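# Remove the peg from the block using two arms

## Task

Draw the peg completely free of the block, then leave the peg and the block both resting on the table.

## Robot and tools

Robot: two 6-joint arms with parallel grippers, left_arm and right_arm, facing each other across a table. Calibrated bases in the scene frame: left_arm at (-0.009, +0.462, +0.039) m, quat_wxyz (+0.706, 0, 0, -0.708); right_arm at (-0.021, -0.457, +0.039) m, quat_wxyz (+0.713, 0, 0, +0.701). The arm names do not match image left and right.

Scene frame: origin roughly halfway between the bases, +z up, table top at z = +0.020 m, left_arm on the +y side. All reported hand positions (m), orientations (quat_wxyz) and velocities (m/s, rad/s) use this frame and may be off by a few cm, more at long reach. Gripper axes: fingers point along the gripper's +x and close along its y. end_effector_position (link pinch) sits 3 to 4 cm behind the fingertips. Only the last 1.5 cm of each finger's inside is flat.

Joint order, always: waist (joint_0), shoulder (joint_1), elbow (joint_2), wrist pitch (joint_3), wrist yaw (joint_4), wrist roll (joint_5). Stated ranges in rad: waist -3.054 to 3.054, shoulder 0.000 to 3.142, elbow 0.000 to 2.356, wrist pitch and wrist yaw -1.571 to 1.571, wrist roll -3.142 to 3.142. Real ends may differ by up to 0.028 rad.

A row is one flat list of 14 numbers in [-1, 1] covering both arms, even if only one moves: left_arm's six joint values then its opening, then right_arm's six joint values then its opening. Joint values are offsets, not poses: they count from the Joint targets shown at the start of the action (not from the previous row). Scale: 1.0 equals 2.055 rad for waist, shoulder and elbow, and 4.263 rad for the three wrist joints. Opening is absolute: +1 fully open (pad gap 0.080 m), empty fingers close fully near -0.78; values down to -1 add nothing. Closing from fully open takes at least about 0.6 s. To leave a gripper unchanged, resend its current command; 0 is itself a command.

execute_actions(actions, cameras): actions is a list of actions; each action is a list of up to 15 rows, each row lasting 1/30 s; a short action repeats its final row to fill 15 steps. An empty list only returns state and images. If any action would push a joint more than 0.028 rad beyond its range, that action is rejected for both arms; a malformed action, or a failing first action, rejects the whole call. cameras picks images: omitted, null or ["all"] gives all, [] gives none; an unknown name voids the call. Cameras: cam_head_left, cam_head_right, cam_high, cam_low, each 896x504.

move(target, speed, blend, opening_speed, blocking, cameras): target is one 14-number row or a list of up to 15 rows, every row an offset from the same current Joint targets. Joints travel in sync, so the hand follows a curve; no obstacle avoidance. speed: rad/s for the joint with farthest to go, 0.01 to 7, default 0.5, one value or one per target. blend: rad, corner rounding for lists, default 0. opening_speed: per second on the -1..+1 scale, at least 0.2. blocking=false returns after about 0.5 s while the move continues. Paths take at least 0.5 s and stop short if over 10 s. The result adds a move: line (done, off_target, moving, held, fault), possibly limits=held. done/off_target say nothing about contact.

wait(seconds 0 to 10) lets time pass holding commands. stop() brakes a running move; it needs braking room. zoom_image(camera, region=[x0, y0, x1, y1]) gives a closer look at the latest image of that camera, region up to 504x504 pixels, origin top-left. show_instructions() shows the reference images; read_manual(section="licences") gives URDF licence text; finished_scene(scene=1) ends irreversibly, so confirm the peg is out and both parts rest on the table first.

Reading results: Joint positions per arm in rad, then pad gap in m; Joint velocities likewise, or "within noise". Joint targets are the base for the next offsets. Tool commands shows current gripper commands. grip_measured uses the opening scale; grip_effort_n is motor effort (negative closes), not pad force. Joint torques and External joint torques follow joint order; positive toward larger angles. Notes to watch: "joint sent to its limit", "joint command not followed" (clearance check altered targets), "blocked" (arm stopped far from goal), TORQUE FAULT (10 s stop), MOTOR HOT and OVER-TEMPERATURE FAULT.

Motion limits: each step a joint target may lead its measured angle by at most 0.368 rad (first three joints) or 0.763 rad (wrist joints); targets that would put the hand over 70 mm from its measured spot are scaled back, so big moves need several actions. To stop pressing into something, command targets back past the measured positions.

Grasping: after first contact, command about 0.08 below grip_measured for a full grip, less for a lighter one. Readings can be about 1 mm off, and up to 3 mm narrow under full squeeze.

Avoid: arm-to-arm hits or pinching the other gripper (can fail the scene); contact torque over the load limits (waist 18.2, shoulder 22.5, elbow 22.4, wrist pitch 5.92, wrist yaw 5.9, wrist roll 5.54 N m, held weight counts); dropping parts or releasing them while moving; fast impacts and hard shoves; anything leaving the table; long stretched or straining holds that heat motors. Loose objects may occasionally get nudged by outside pushes.

Each tool is called as name(argument=value, ...), one argument or row to a line, values as JSON.

Reference images:

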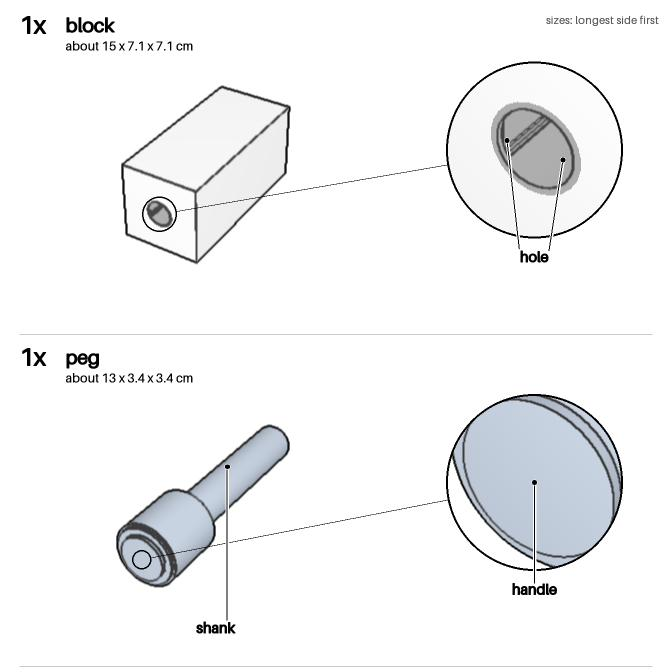

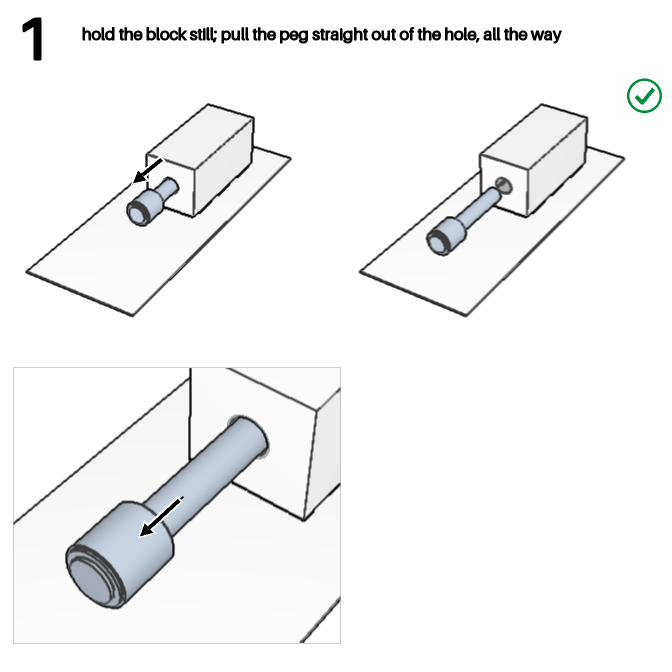

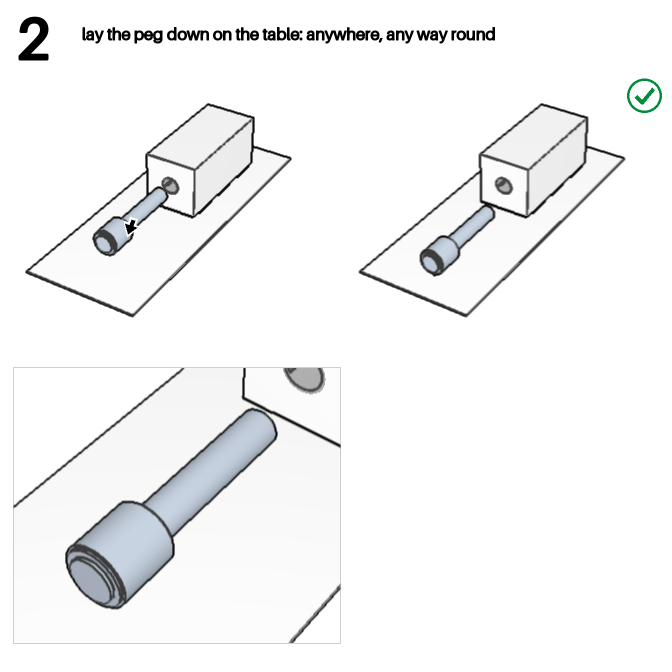

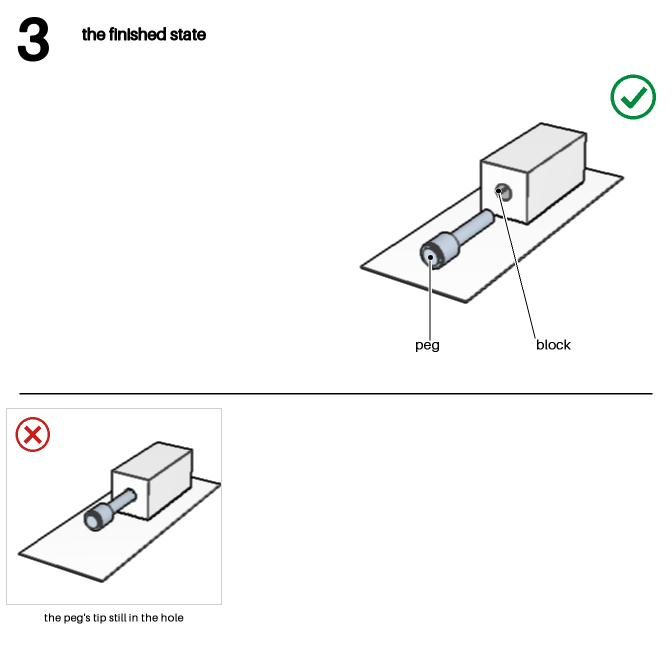

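## Session

execute_actions(
  actions=[],
)

Scene clock: 0.00 s.
left_arm: end_effector_position=(+0.3161, +0.2501, +0.1595) grip_measured=+0.981 grip_effort_n=n/a end_effector_quat_wxyz=(+0.689, +0.397, +0.269, -0.544) | right_arm: end_effector_position=(+0.1770, -0.3676, +0.2336) grip_measured=+1.000 grip_effort_n=n/a end_effector_quat_wxyz=(+0.988, +0.144, +0.049, -0.019)
Joint positions: left_arm=[1.144 1.636 1.127 -0.539 0.387 1.018 0.079] | right_arm=[-0.465 0.485 0.239 0.02 1.101 0.491 0.08]
Joint velocities: within noise
Joint torques (N m): no reading
External joint torques (N m): no reading
Motor temperatures (°C): left_arm=[27 27 27 29 32 32] | right_arm=[30 29 28 28 29 32]
Heat: left arm: hottest wrist yaw 32 °C (+0.0 °C/min); right arm: hottest wrist roll 32 °C (+0.0 °C/min).
Joint targets: left_arm=[1.144 1.635 1.129 -0.537 0.388 1.018] | right_arm=[-0.465 0.484 0.241 0.022 1.102 0.491]
Tool commands: left_gripper/opening=+0.981332 right_gripper/opening=+1.0

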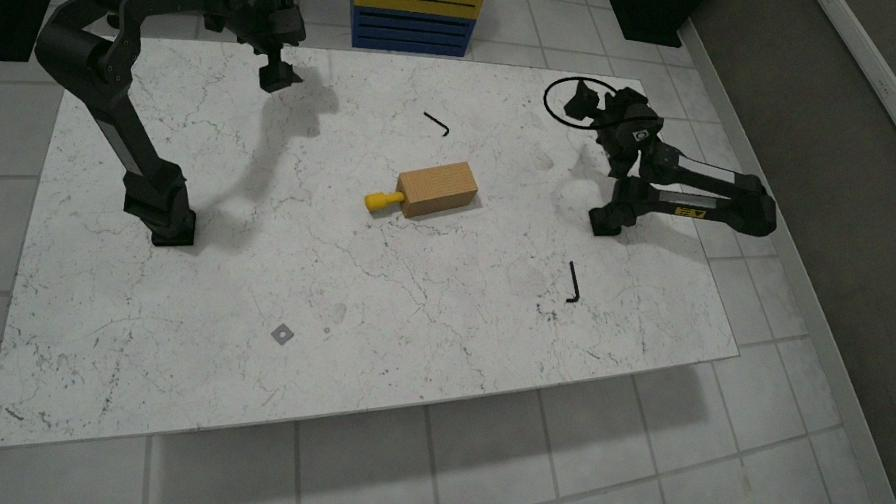

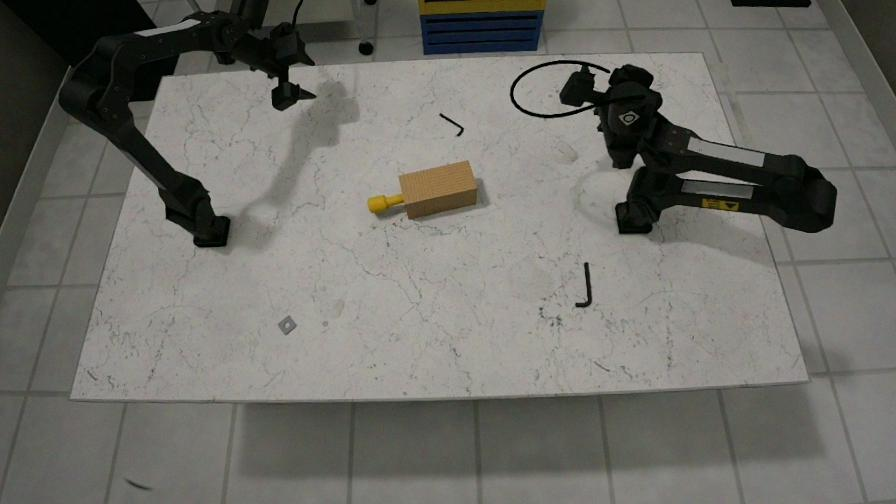

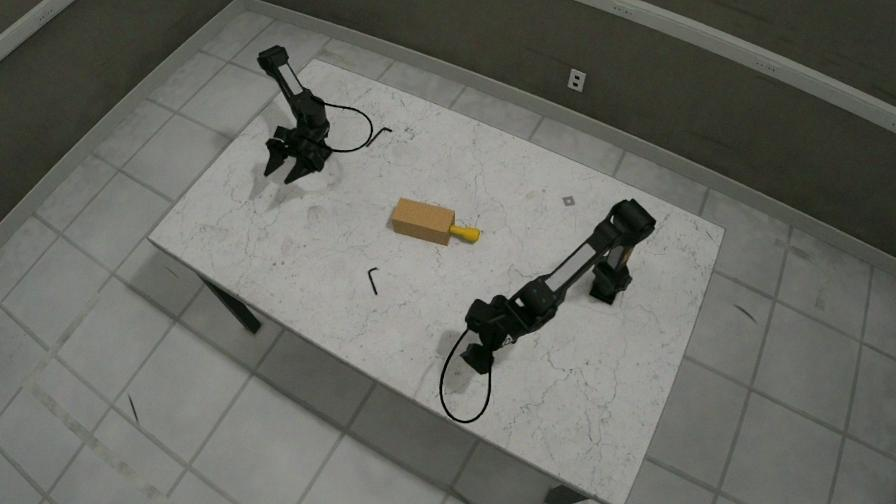

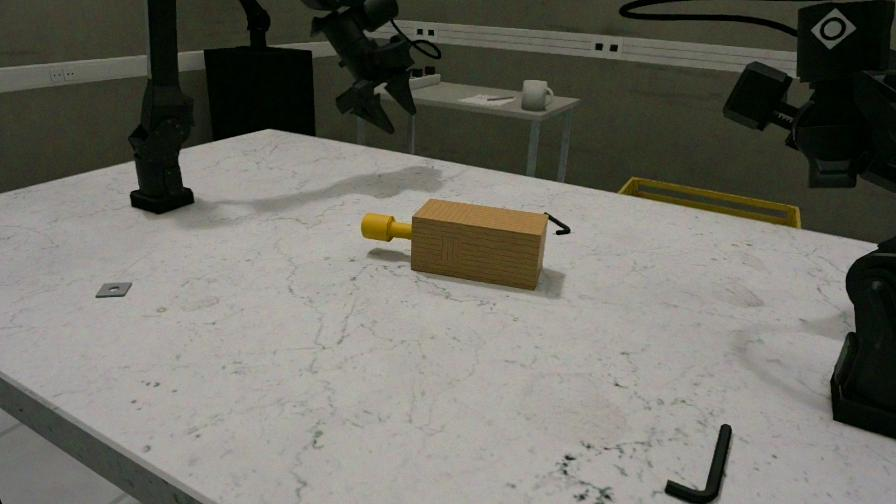

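zoom_image(
  camera="cam_head_right",
  region=[340, 130, 520, 230],
)

zoom_image(
  camera="cam_low",
  region=[340, 170, 600, 310],
)

zoom_image(
  camera="cam_high",
  region=[360, 170, 520, 260],
)

zoom_image(
  camera="cam_head_left",
  region=[340, 130, 520, 230],
)

Scaled by 2.800.

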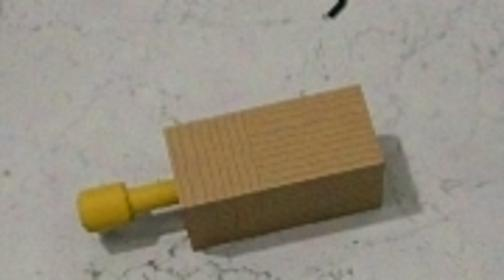

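Scaled by 1.938.

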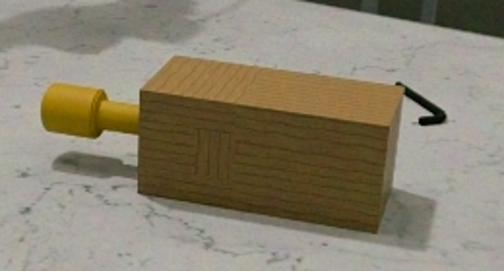

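Scaled by 3.150.

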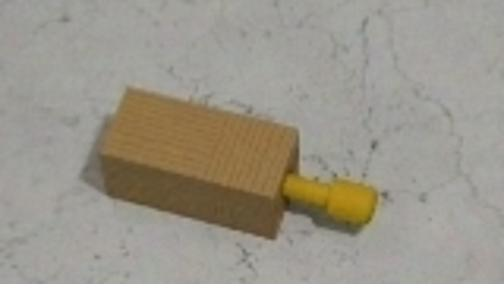

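Scaled by 2.800.

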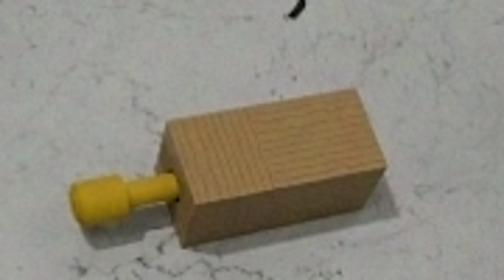

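move(
  target=[-0.492,-0.136,-0.111,-0.013,-0.091,-0.239,1,0.1265,0.807,0.8545,-0.3394,-0.2585,0.523,1],
  speed=1.0,
)

zoom_image(
  camera="cam_low",
  region=[260, 20, 660, 320],
)

zoom_image(
  camera="cam_head_right",
  region=[320, 110, 560, 250],
)

zoom_image(
  camera="cam_high",
  region=[340, 140, 560, 280],
)

Scene clock: 35.43 s.
left_arm: end_effector_position=(+0.0329, +0.1430, +0.1570) grip_measured=+0.981 grip_effort_n=0.2 end_effector_quat_wxyz=(+0.649, +0.331, +0.377, -0.571) | right_arm: end_effector_position=(+0.0703, -0.0543, +0.1733) grip_measured=+1.000 grip_effort_n=-1.2 end_effector_quat_wxyz=(+0.547, +0.450, +0.549, -0.445)
Joint positions: left_arm=[0.136 1.369 0.91 -0.593 0.003 0.002 0.079] | right_arm=[-0.206 2.129 1.989 -1.422 0 2.716 0.08]
Joint velocities: within noise
Joint torques (N m): left_arm=[-0.21 -6.12 5.92 0.88 -0.13 -0.1] | right_arm=[0.02 -7.68 5.37 -0.14 0.05 0.15]
External joint torques (N m): left_arm=[-0.2 -1.32 -0.42 -0.25 -0.13 -0.11] | right_arm=[-0.11 1.81 -0.09 -0.37 0.03 0.15]
Motor temperatures (°C): left_arm=[27 34 30 31 32 32] | right_arm=[30 30 33 31 29 32]
Heat: left arm: hottest shoulder 34 °C (+11.9 °C/min); right arm: hottest elbow 33 °C (+8.5 °C/min).
Joint targets: left_arm=[0.133 1.355 0.901 -0.593 0.000 -0.001] | right_arm=[-0.205 2.142 1.998 -1.425 -0.001 2.721]
move: done

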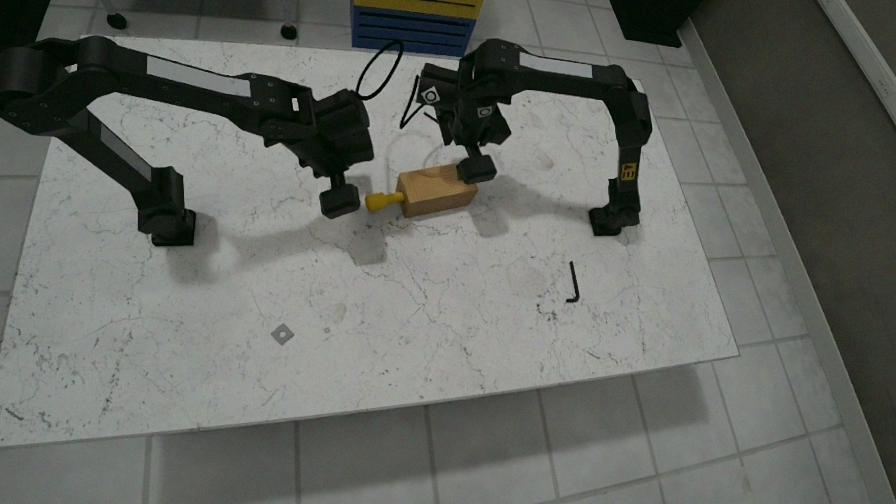

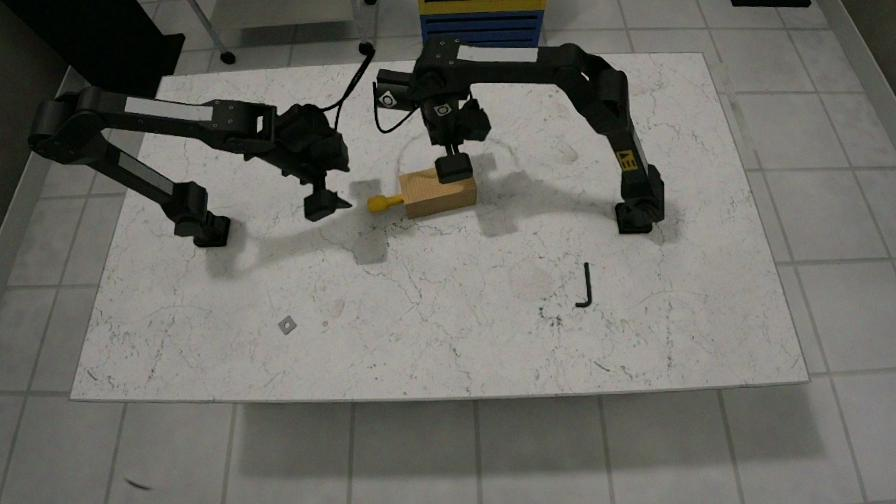

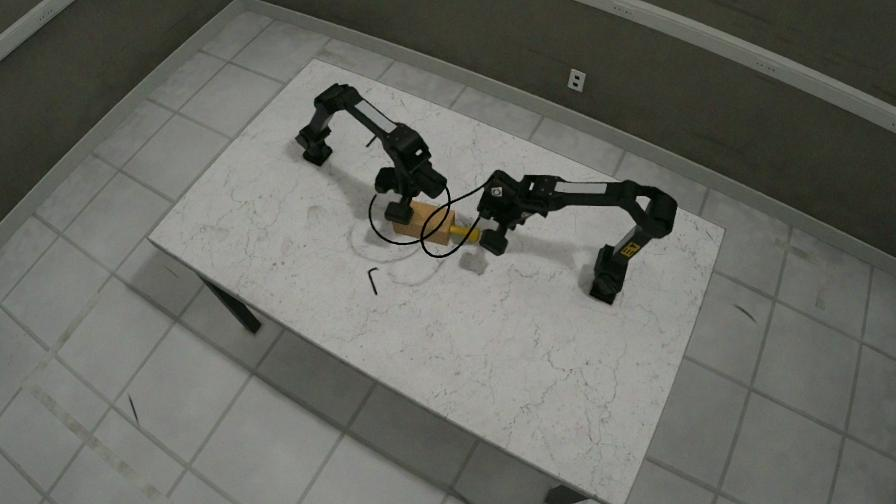

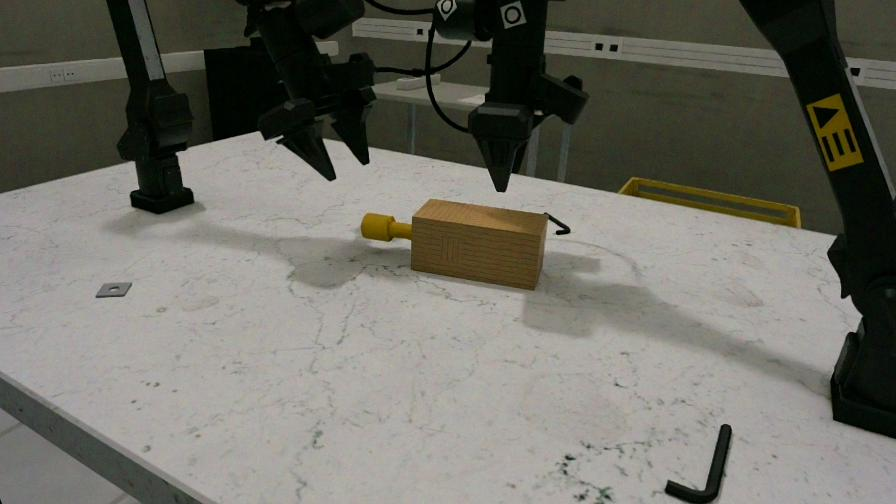

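Scaled by 1.260.

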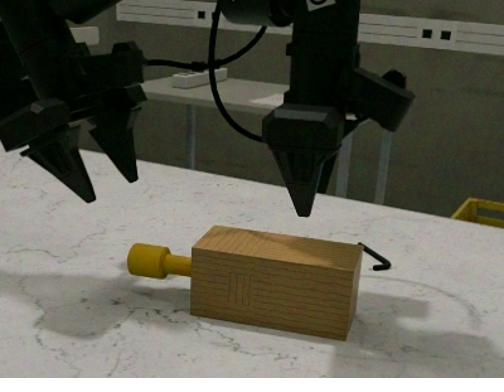

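Scaled by 2.100.

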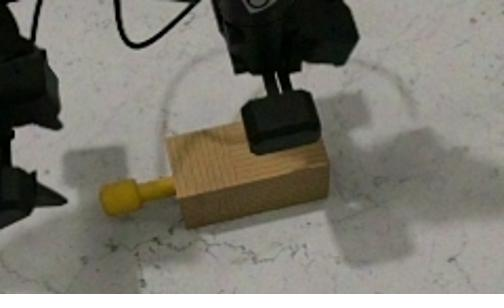

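Scaled by 2.291.

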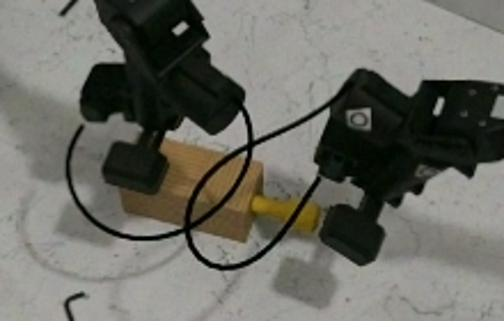

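move(
  target=[0,0,0,0,0,0,1,0,-0.0016,-0.0712,0.0331,0,0,1],
  cameras=["cam_low","cam_head_right","cam_head_left","cam_high"],
)

zoom_image(
  camera="cam_low",
  region=[340, 70, 640, 300],
)

zoom_image(
  camera="cam_head_left",
  region=[320, 110, 520, 250],
)

zoom_image(
  camera="cam_head_right",
  region=[320, 110, 520, 250],
)

Scene clock: 40.87 s.
left_arm: end_effector_position=(+0.0329, +0.1430, +0.1570) grip_measured=+0.981 grip_effort_n=-0.2 end_effector_quat_wxyz=(+0.649, +0.331, +0.377, -0.571) | right_arm: end_effector_position=(+0.0707, -0.0523, +0.1403) grip_measured=+1.000 grip_effort_n=-1.2 end_effector_quat_wxyz=(+0.546, +0.451, +0.550, -0.443)
Joint positions: left_arm=[0.136 1.369 0.91 -0.593 0.003 0.002 0.079] | right_arm=[-0.206 2.13 1.858 -1.287 0 2.716 0.08]
Joint velocities: within noise
Joint torques (N m): left_arm=[-0.24 -6.18 6 0.9 -0.13 -0.08] | right_arm=[0.04 -8 3.86 0.37 0.04 0.15]
External joint torques (N m): left_arm=[-0.28 -1.37 -0.37 -0.23 -0.12 -0.08] | right_arm=[0.16 1.48 -1.68 0.09 0 0.15]
Motor temperatures (°C): left_arm=[27 34 30 31 32 32] | right_arm=[30 31 33 31 29 32]
Heat: left arm: hottest shoulder 34 °C (+10.3 °C/min); right arm: hottest elbow 33 °C (+7.3 °C/min).
Joint targets: left_arm=[0.133 1.355 0.901 -0.593 0.000 -0.001] | right_arm=[-0.205 2.139 1.852 -1.284 -0.001 2.721]
move: done

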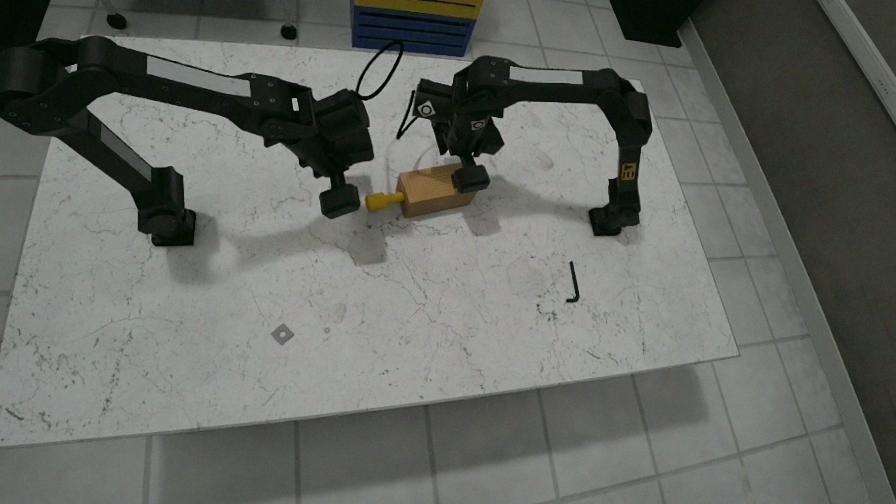

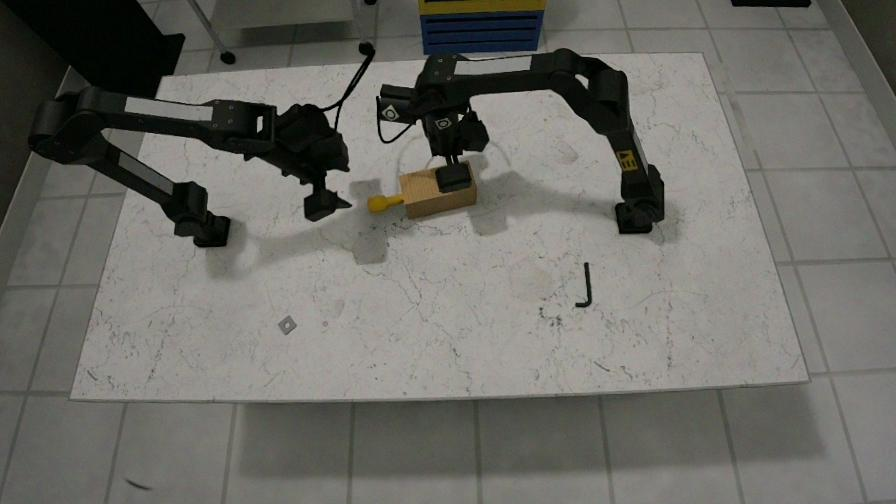

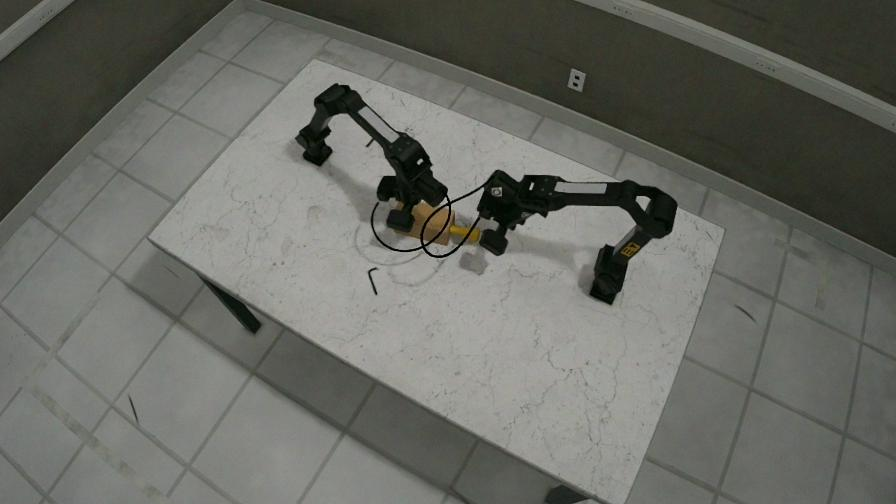

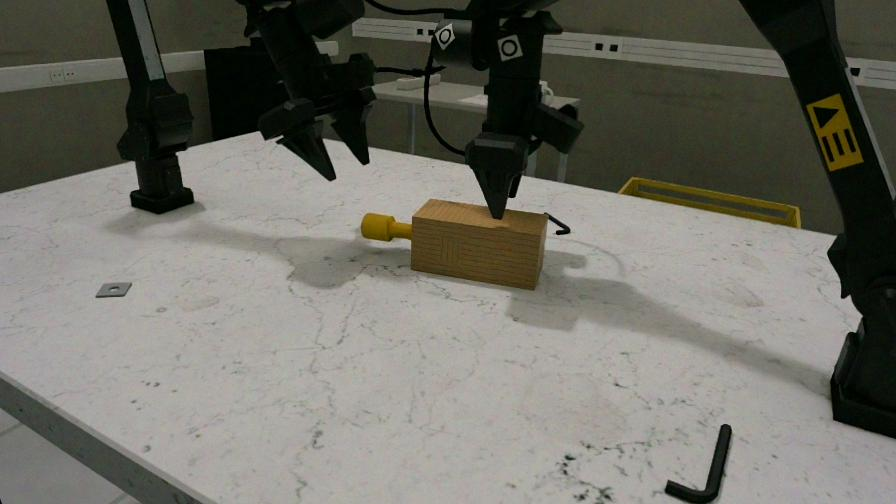

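Scaled by 1.680.

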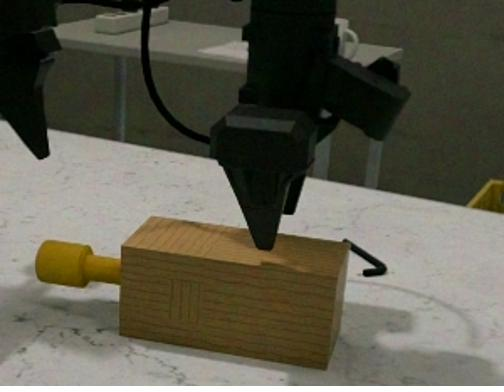

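Scaled by 2.520.

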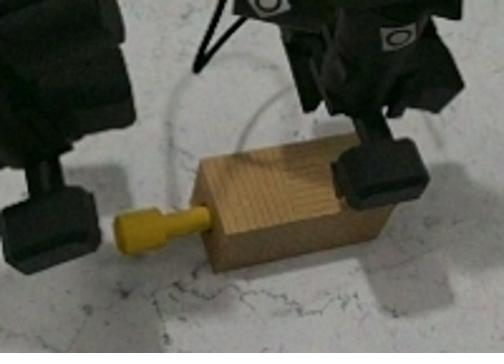

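Scaled by 2.520.

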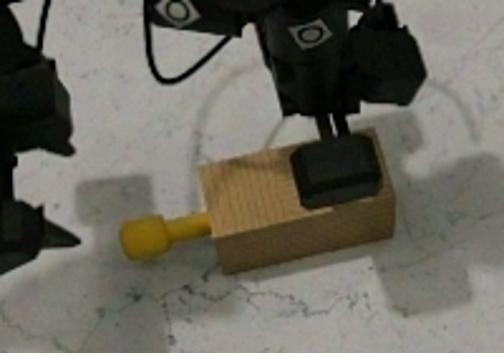

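move(
  target=[
    [0,0,0,0,0,0,1,0,0.0169,-0.0843,0.0489,0,0,1],
    [0,0,0,0,0,0,1,0,0.0169,-0.0843,0.0489,0,0,0.72],
  ],
  opening_speed=0.4,
  speed=0.3,
)

zoom_image(
  camera="cam_low",
  region=[240, 70, 640, 300],
)

zoom_image(
  camera="cam_head_right",
  region=[290, 110, 520, 250],
)

Scene clock: 49.43 s.
left_arm: end_effector_position=(+0.0329, +0.1430, +0.1570) grip_measured=+0.981 grip_effort_n=0.2 end_effector_quat_wxyz=(+0.649, +0.331, +0.377, -0.571) | right_arm: end_effector_position=(+0.0652, -0.0471, +0.1285) grip_measured=+0.723 grip_effort_n=-15.1 end_effector_quat_wxyz=(+0.521, +0.470, +0.576, -0.419)
Joint positions: left_arm=[0.136 1.369 0.91 -0.593 0.003 0.002 0.079] | right_arm=[-0.204 2.069 1.714 -1.115 -0.038 2.712 0.068]
Joint velocities: within noise
Joint torques (N m): left_arm=[0.03 -4.63 7.09 0.87 0.01 0.03] | right_arm=[0.11 -6.87 4.14 0.6 0.34 -0.05]
External joint torques (N m): left_arm=[0.06 0.19 0.69 -0.27 0.01 0.03] | right_arm=[0.16 2.41 -1.54 0.18 0.34 -0.05]
Motor temperatures (°C): left_arm=[27 33 30 32 32 32] | right_arm=[30 32 33 32 29 32]
Heat: left arm: hottest shoulder 33 °C (+7.3 °C/min); right arm: hottest elbow 33 °C (+6.1 °C/min).
Joint targets: left_arm=[0.136 1.369 0.910 -0.593 0.003 0.002] | right_arm=[-0.204 2.086 1.709 -1.112 -0.030 2.712]
blocked (right_arm)
move: off_target (right_arm); target 2's new numbers were sent with right_arm's shoulder 0.087 rad from that target; right_arm: the shoulder is farthest, 0.105 rad from its target

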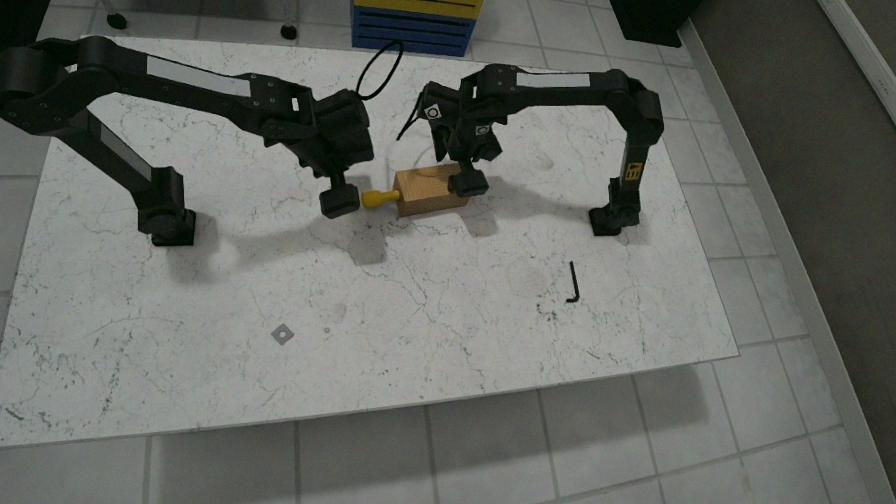

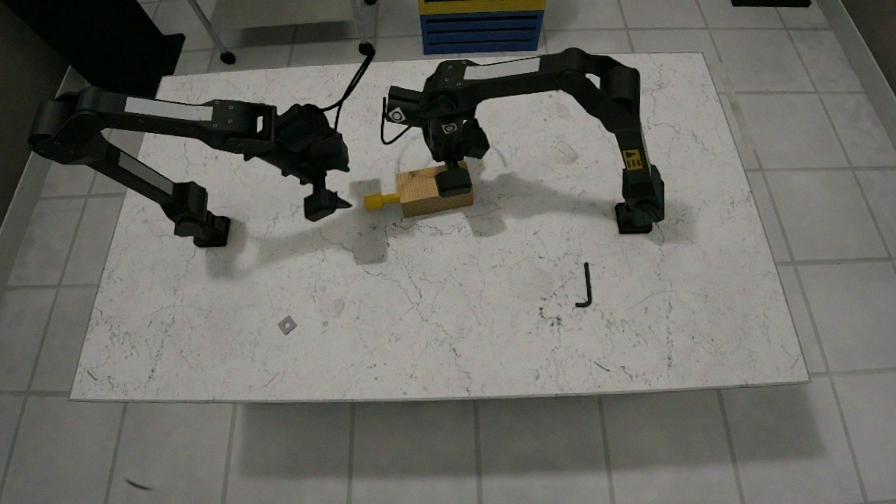

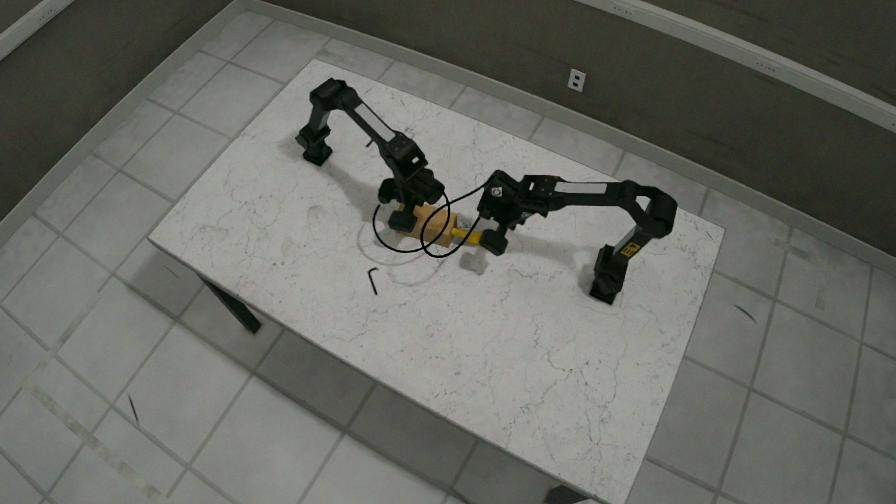

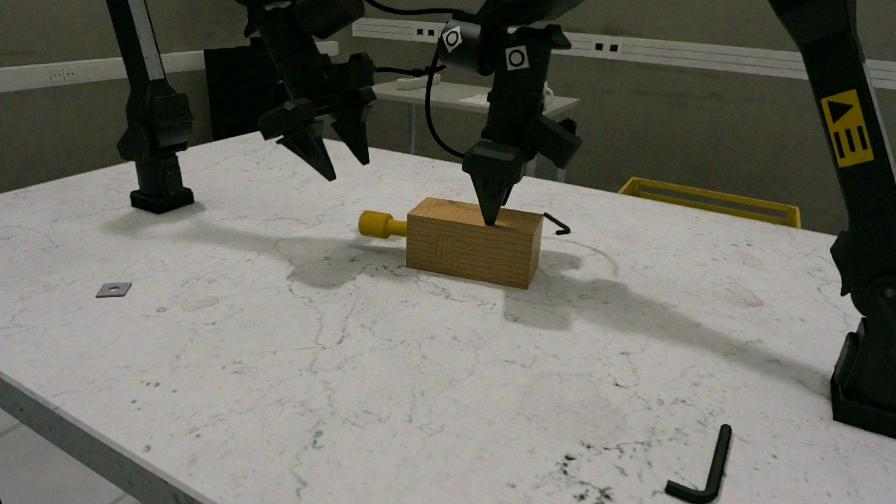

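Scaled by 1.260.

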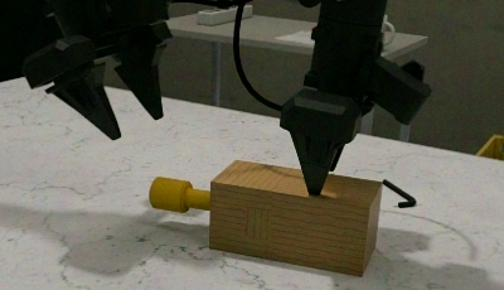

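Scaled by 2.191.

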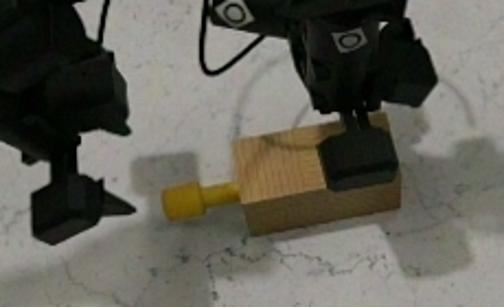

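move(
  target=[0,0,0,0,0,0,1,0.0107,0.0258,0.0696,-0.0403,0.007,0.007,1],
  cameras=["cam_low","cam_head_right","cam_head_left","cam_high"],
)

zoom_image(
  camera="cam_low",
  region=[400, 130, 600, 300],
)

zoom_image(
  camera="cam_high",
  region=[350, 150, 530, 280],
)

zoom_image(
  camera="cam_head_right",
  region=[360, 130, 500, 230],
)

zoom_image(
  camera="cam_head_left",
  region=[360, 130, 500, 230],
)

Scene clock: 55.27 s.
left_arm: end_effector_position=(+0.0329, +0.1430, +0.1570) grip_measured=+0.981 grip_effort_n=0.2 end_effector_quat_wxyz=(+0.649, +0.331, +0.377, -0.571) | right_arm: end_effector_position=(+0.0605, -0.0520, +0.1387) grip_measured=+1.000 grip_effort_n=15.1 end_effector_quat_wxyz=(+0.545, +0.449, +0.551, -0.444)
Joint positions: left_arm=[0.136 1.369 0.91 -0.593 0.003 0.002 0.079] | right_arm=[-0.183 2.124 1.843 -1.28 -0.005 2.737 0.08]
Joint velocities: within noise
Joint torques (N m): left_arm=[0.08 -4.57 7.09 0.87 0.01 0.03] | right_arm=[0.12 -7.43 5.46 -0.17 0.22 0.14]
External joint torques (N m): left_arm=[0.07 0.23 0.75 -0.25 0.02 0.03] | right_arm=[0.12 2.08 -0.12 -0.45 0.2 0.14]
Motor temperatures (°C): left_arm=[27 33 30 32 32 32] | right_arm=[30 33 33 32 29 32]
Heat: left arm: hottest shoulder 33 °C (+6.5 °C/min); right arm: hottest shoulder 33 °C (+4.3 °C/min).
Joint targets: left_arm=[0.136 1.369 0.910 -0.593 0.003 0.002] | right_arm=[-0.182 2.139 1.853 -1.283 -0.001 2.742]
move: done

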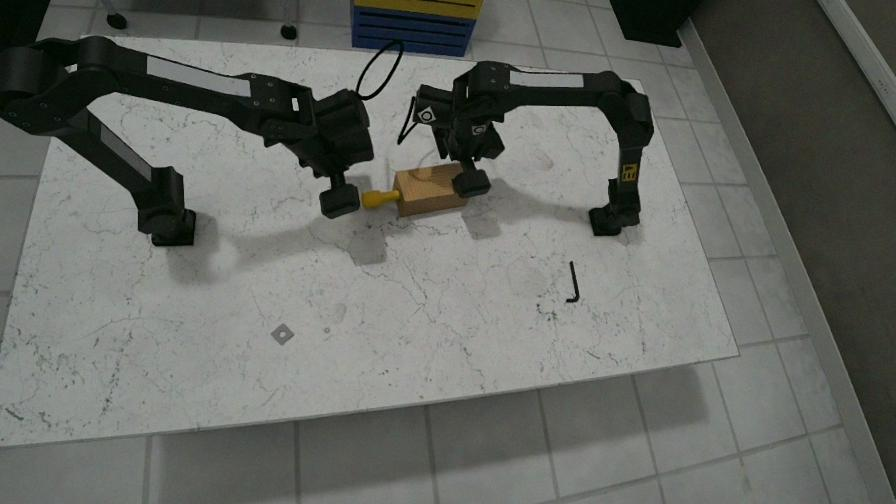

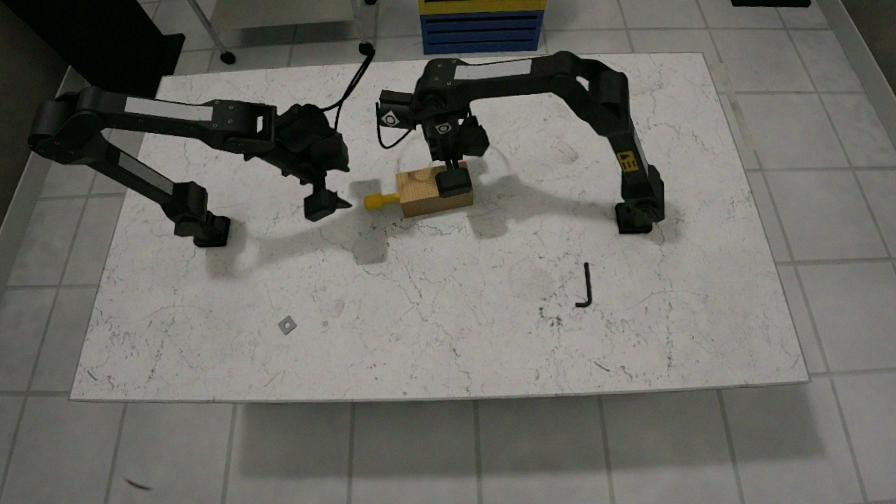

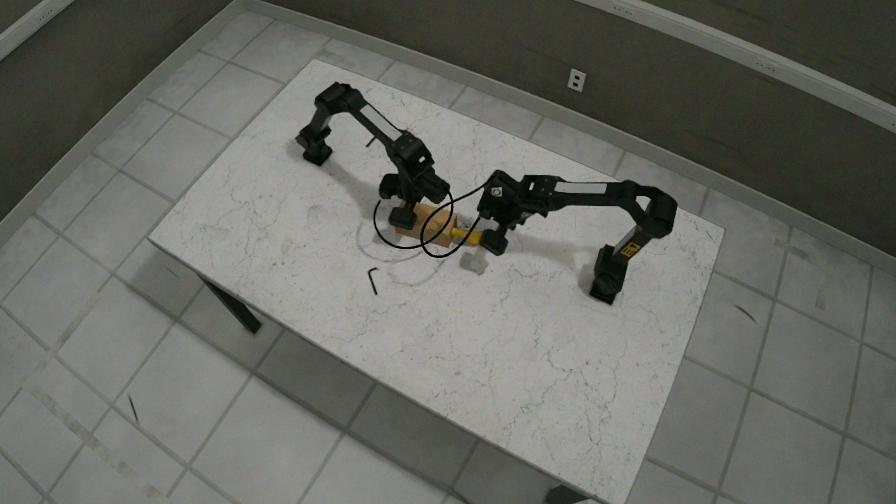

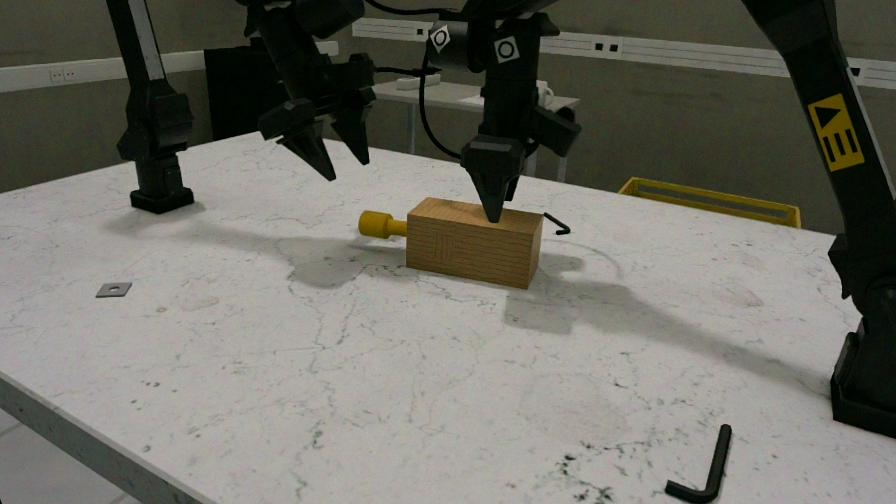

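Scaled by 2.520.

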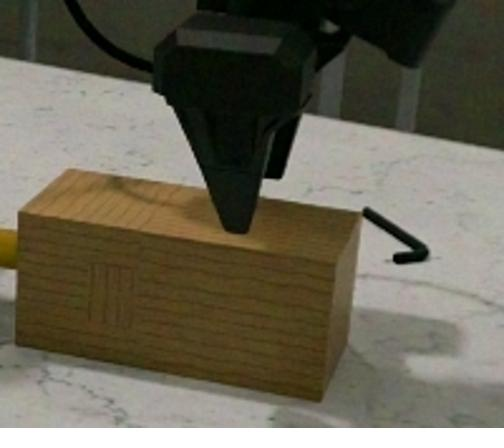

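Scaled by 2.800.

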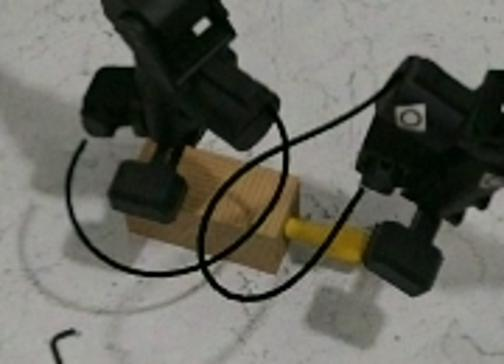

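Scaled by 3.600.

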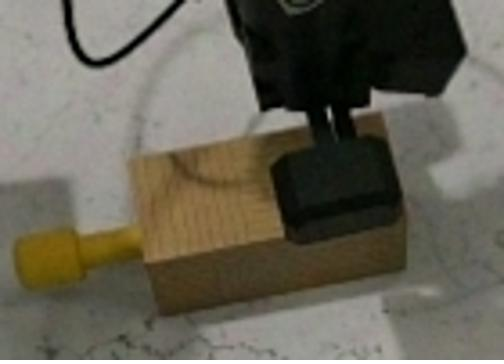

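Scaled by 3.600.

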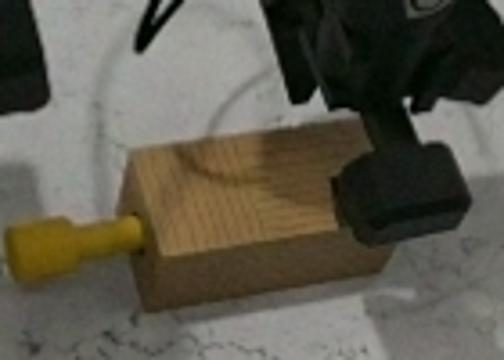

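move(
  target=[0,0,0,0,0,0,1,-0.0054,0.0169,-0.0848,0.0486,0,-0.0026,1],
  cameras=["cam_low","cam_head_right"],
  speed=0.25,
)

zoom_image(
  camera="cam_low",
  region=[340, 130, 600, 300],
)

Scene clock: 62.50 s.
left_arm: end_effector_position=(+0.0329, +0.1430, +0.1570) grip_measured=+0.981 grip_effort_n=0.2 end_effector_quat_wxyz=(+0.649, +0.331, +0.377, -0.571) | right_arm: end_effector_position=(+0.0605, -0.0480, +0.1282) grip_measured=+1.000 grip_effort_n=11.9 end_effector_quat_wxyz=(+0.524, +0.468, +0.573, -0.421)
Joint positions: left_arm=[0.136 1.369 0.91 -0.593 0.003 0.002 0.079] | right_arm=[-0.191 2.07 1.715 -1.125 -0.031 2.724 0.08]
Joint velocities: within noise
Joint torques (N m): left_arm=[0.09 -4.56 7.01 0.9 0.03 0.06] | right_arm=[0 -6.73 4.19 0.5 0.23 -0.02]
External joint torques (N m): left_arm=[0.12 0.22 0.7 -0.22 0.03 0.06] | right_arm=[-0.01 2.57 -1.47 0.1 0.22 -0.02]
Motor temperatures (°C): left_arm=[27 32 31 33 32 32] | right_arm=[30 34 33 32 29 32]
Heat: left arm: hottest wrist pitch 33 °C (+4.0 °C/min); right arm: hottest shoulder 34 °C (+5.0 °C/min).
Joint targets: left_arm=[0.136 1.369 0.910 -0.593 0.003 0.002] | right_arm=[-0.191 2.089 1.711 -1.123 -0.026 2.725]
blocked (right_arm)
move: off_target (right_arm); right_arm: the shoulder is farthest, 0.104 rad from its target
Images, in order (width x height): cam_head_right 896x504, cam_low 896x504.

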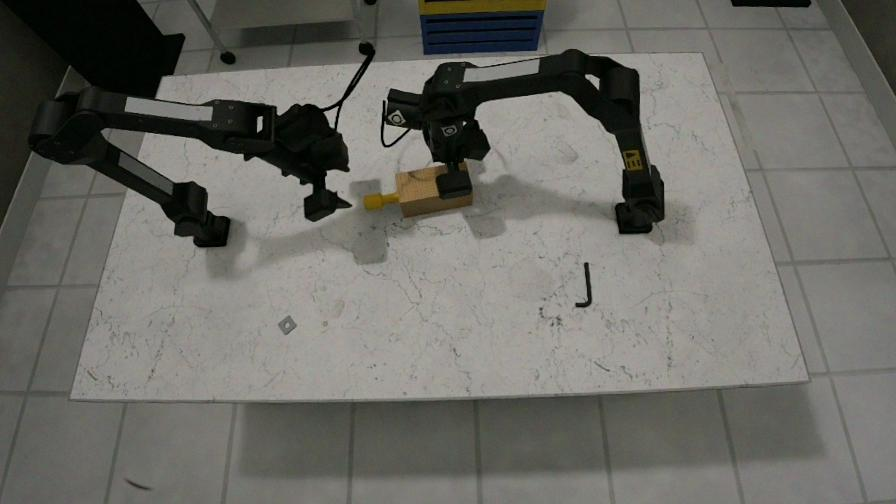

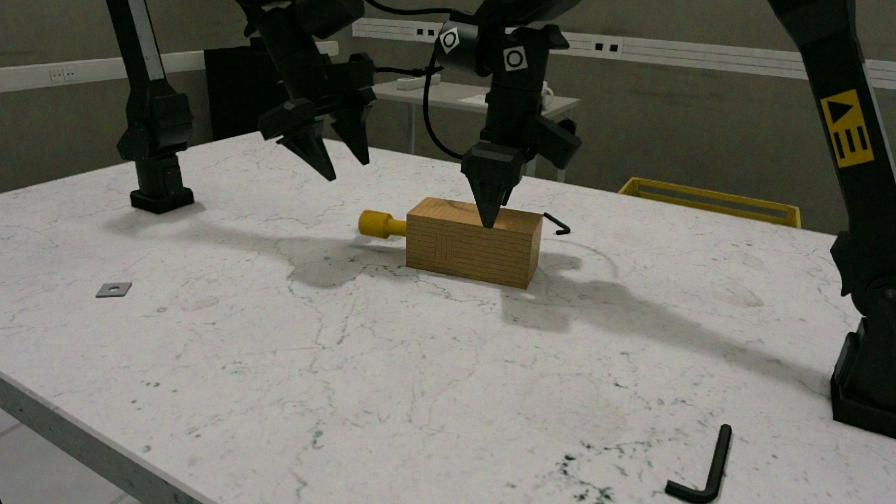

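Scaled by 1.938.

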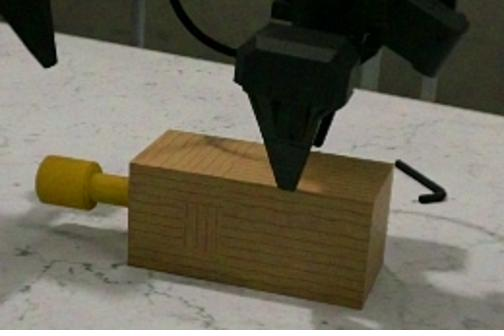

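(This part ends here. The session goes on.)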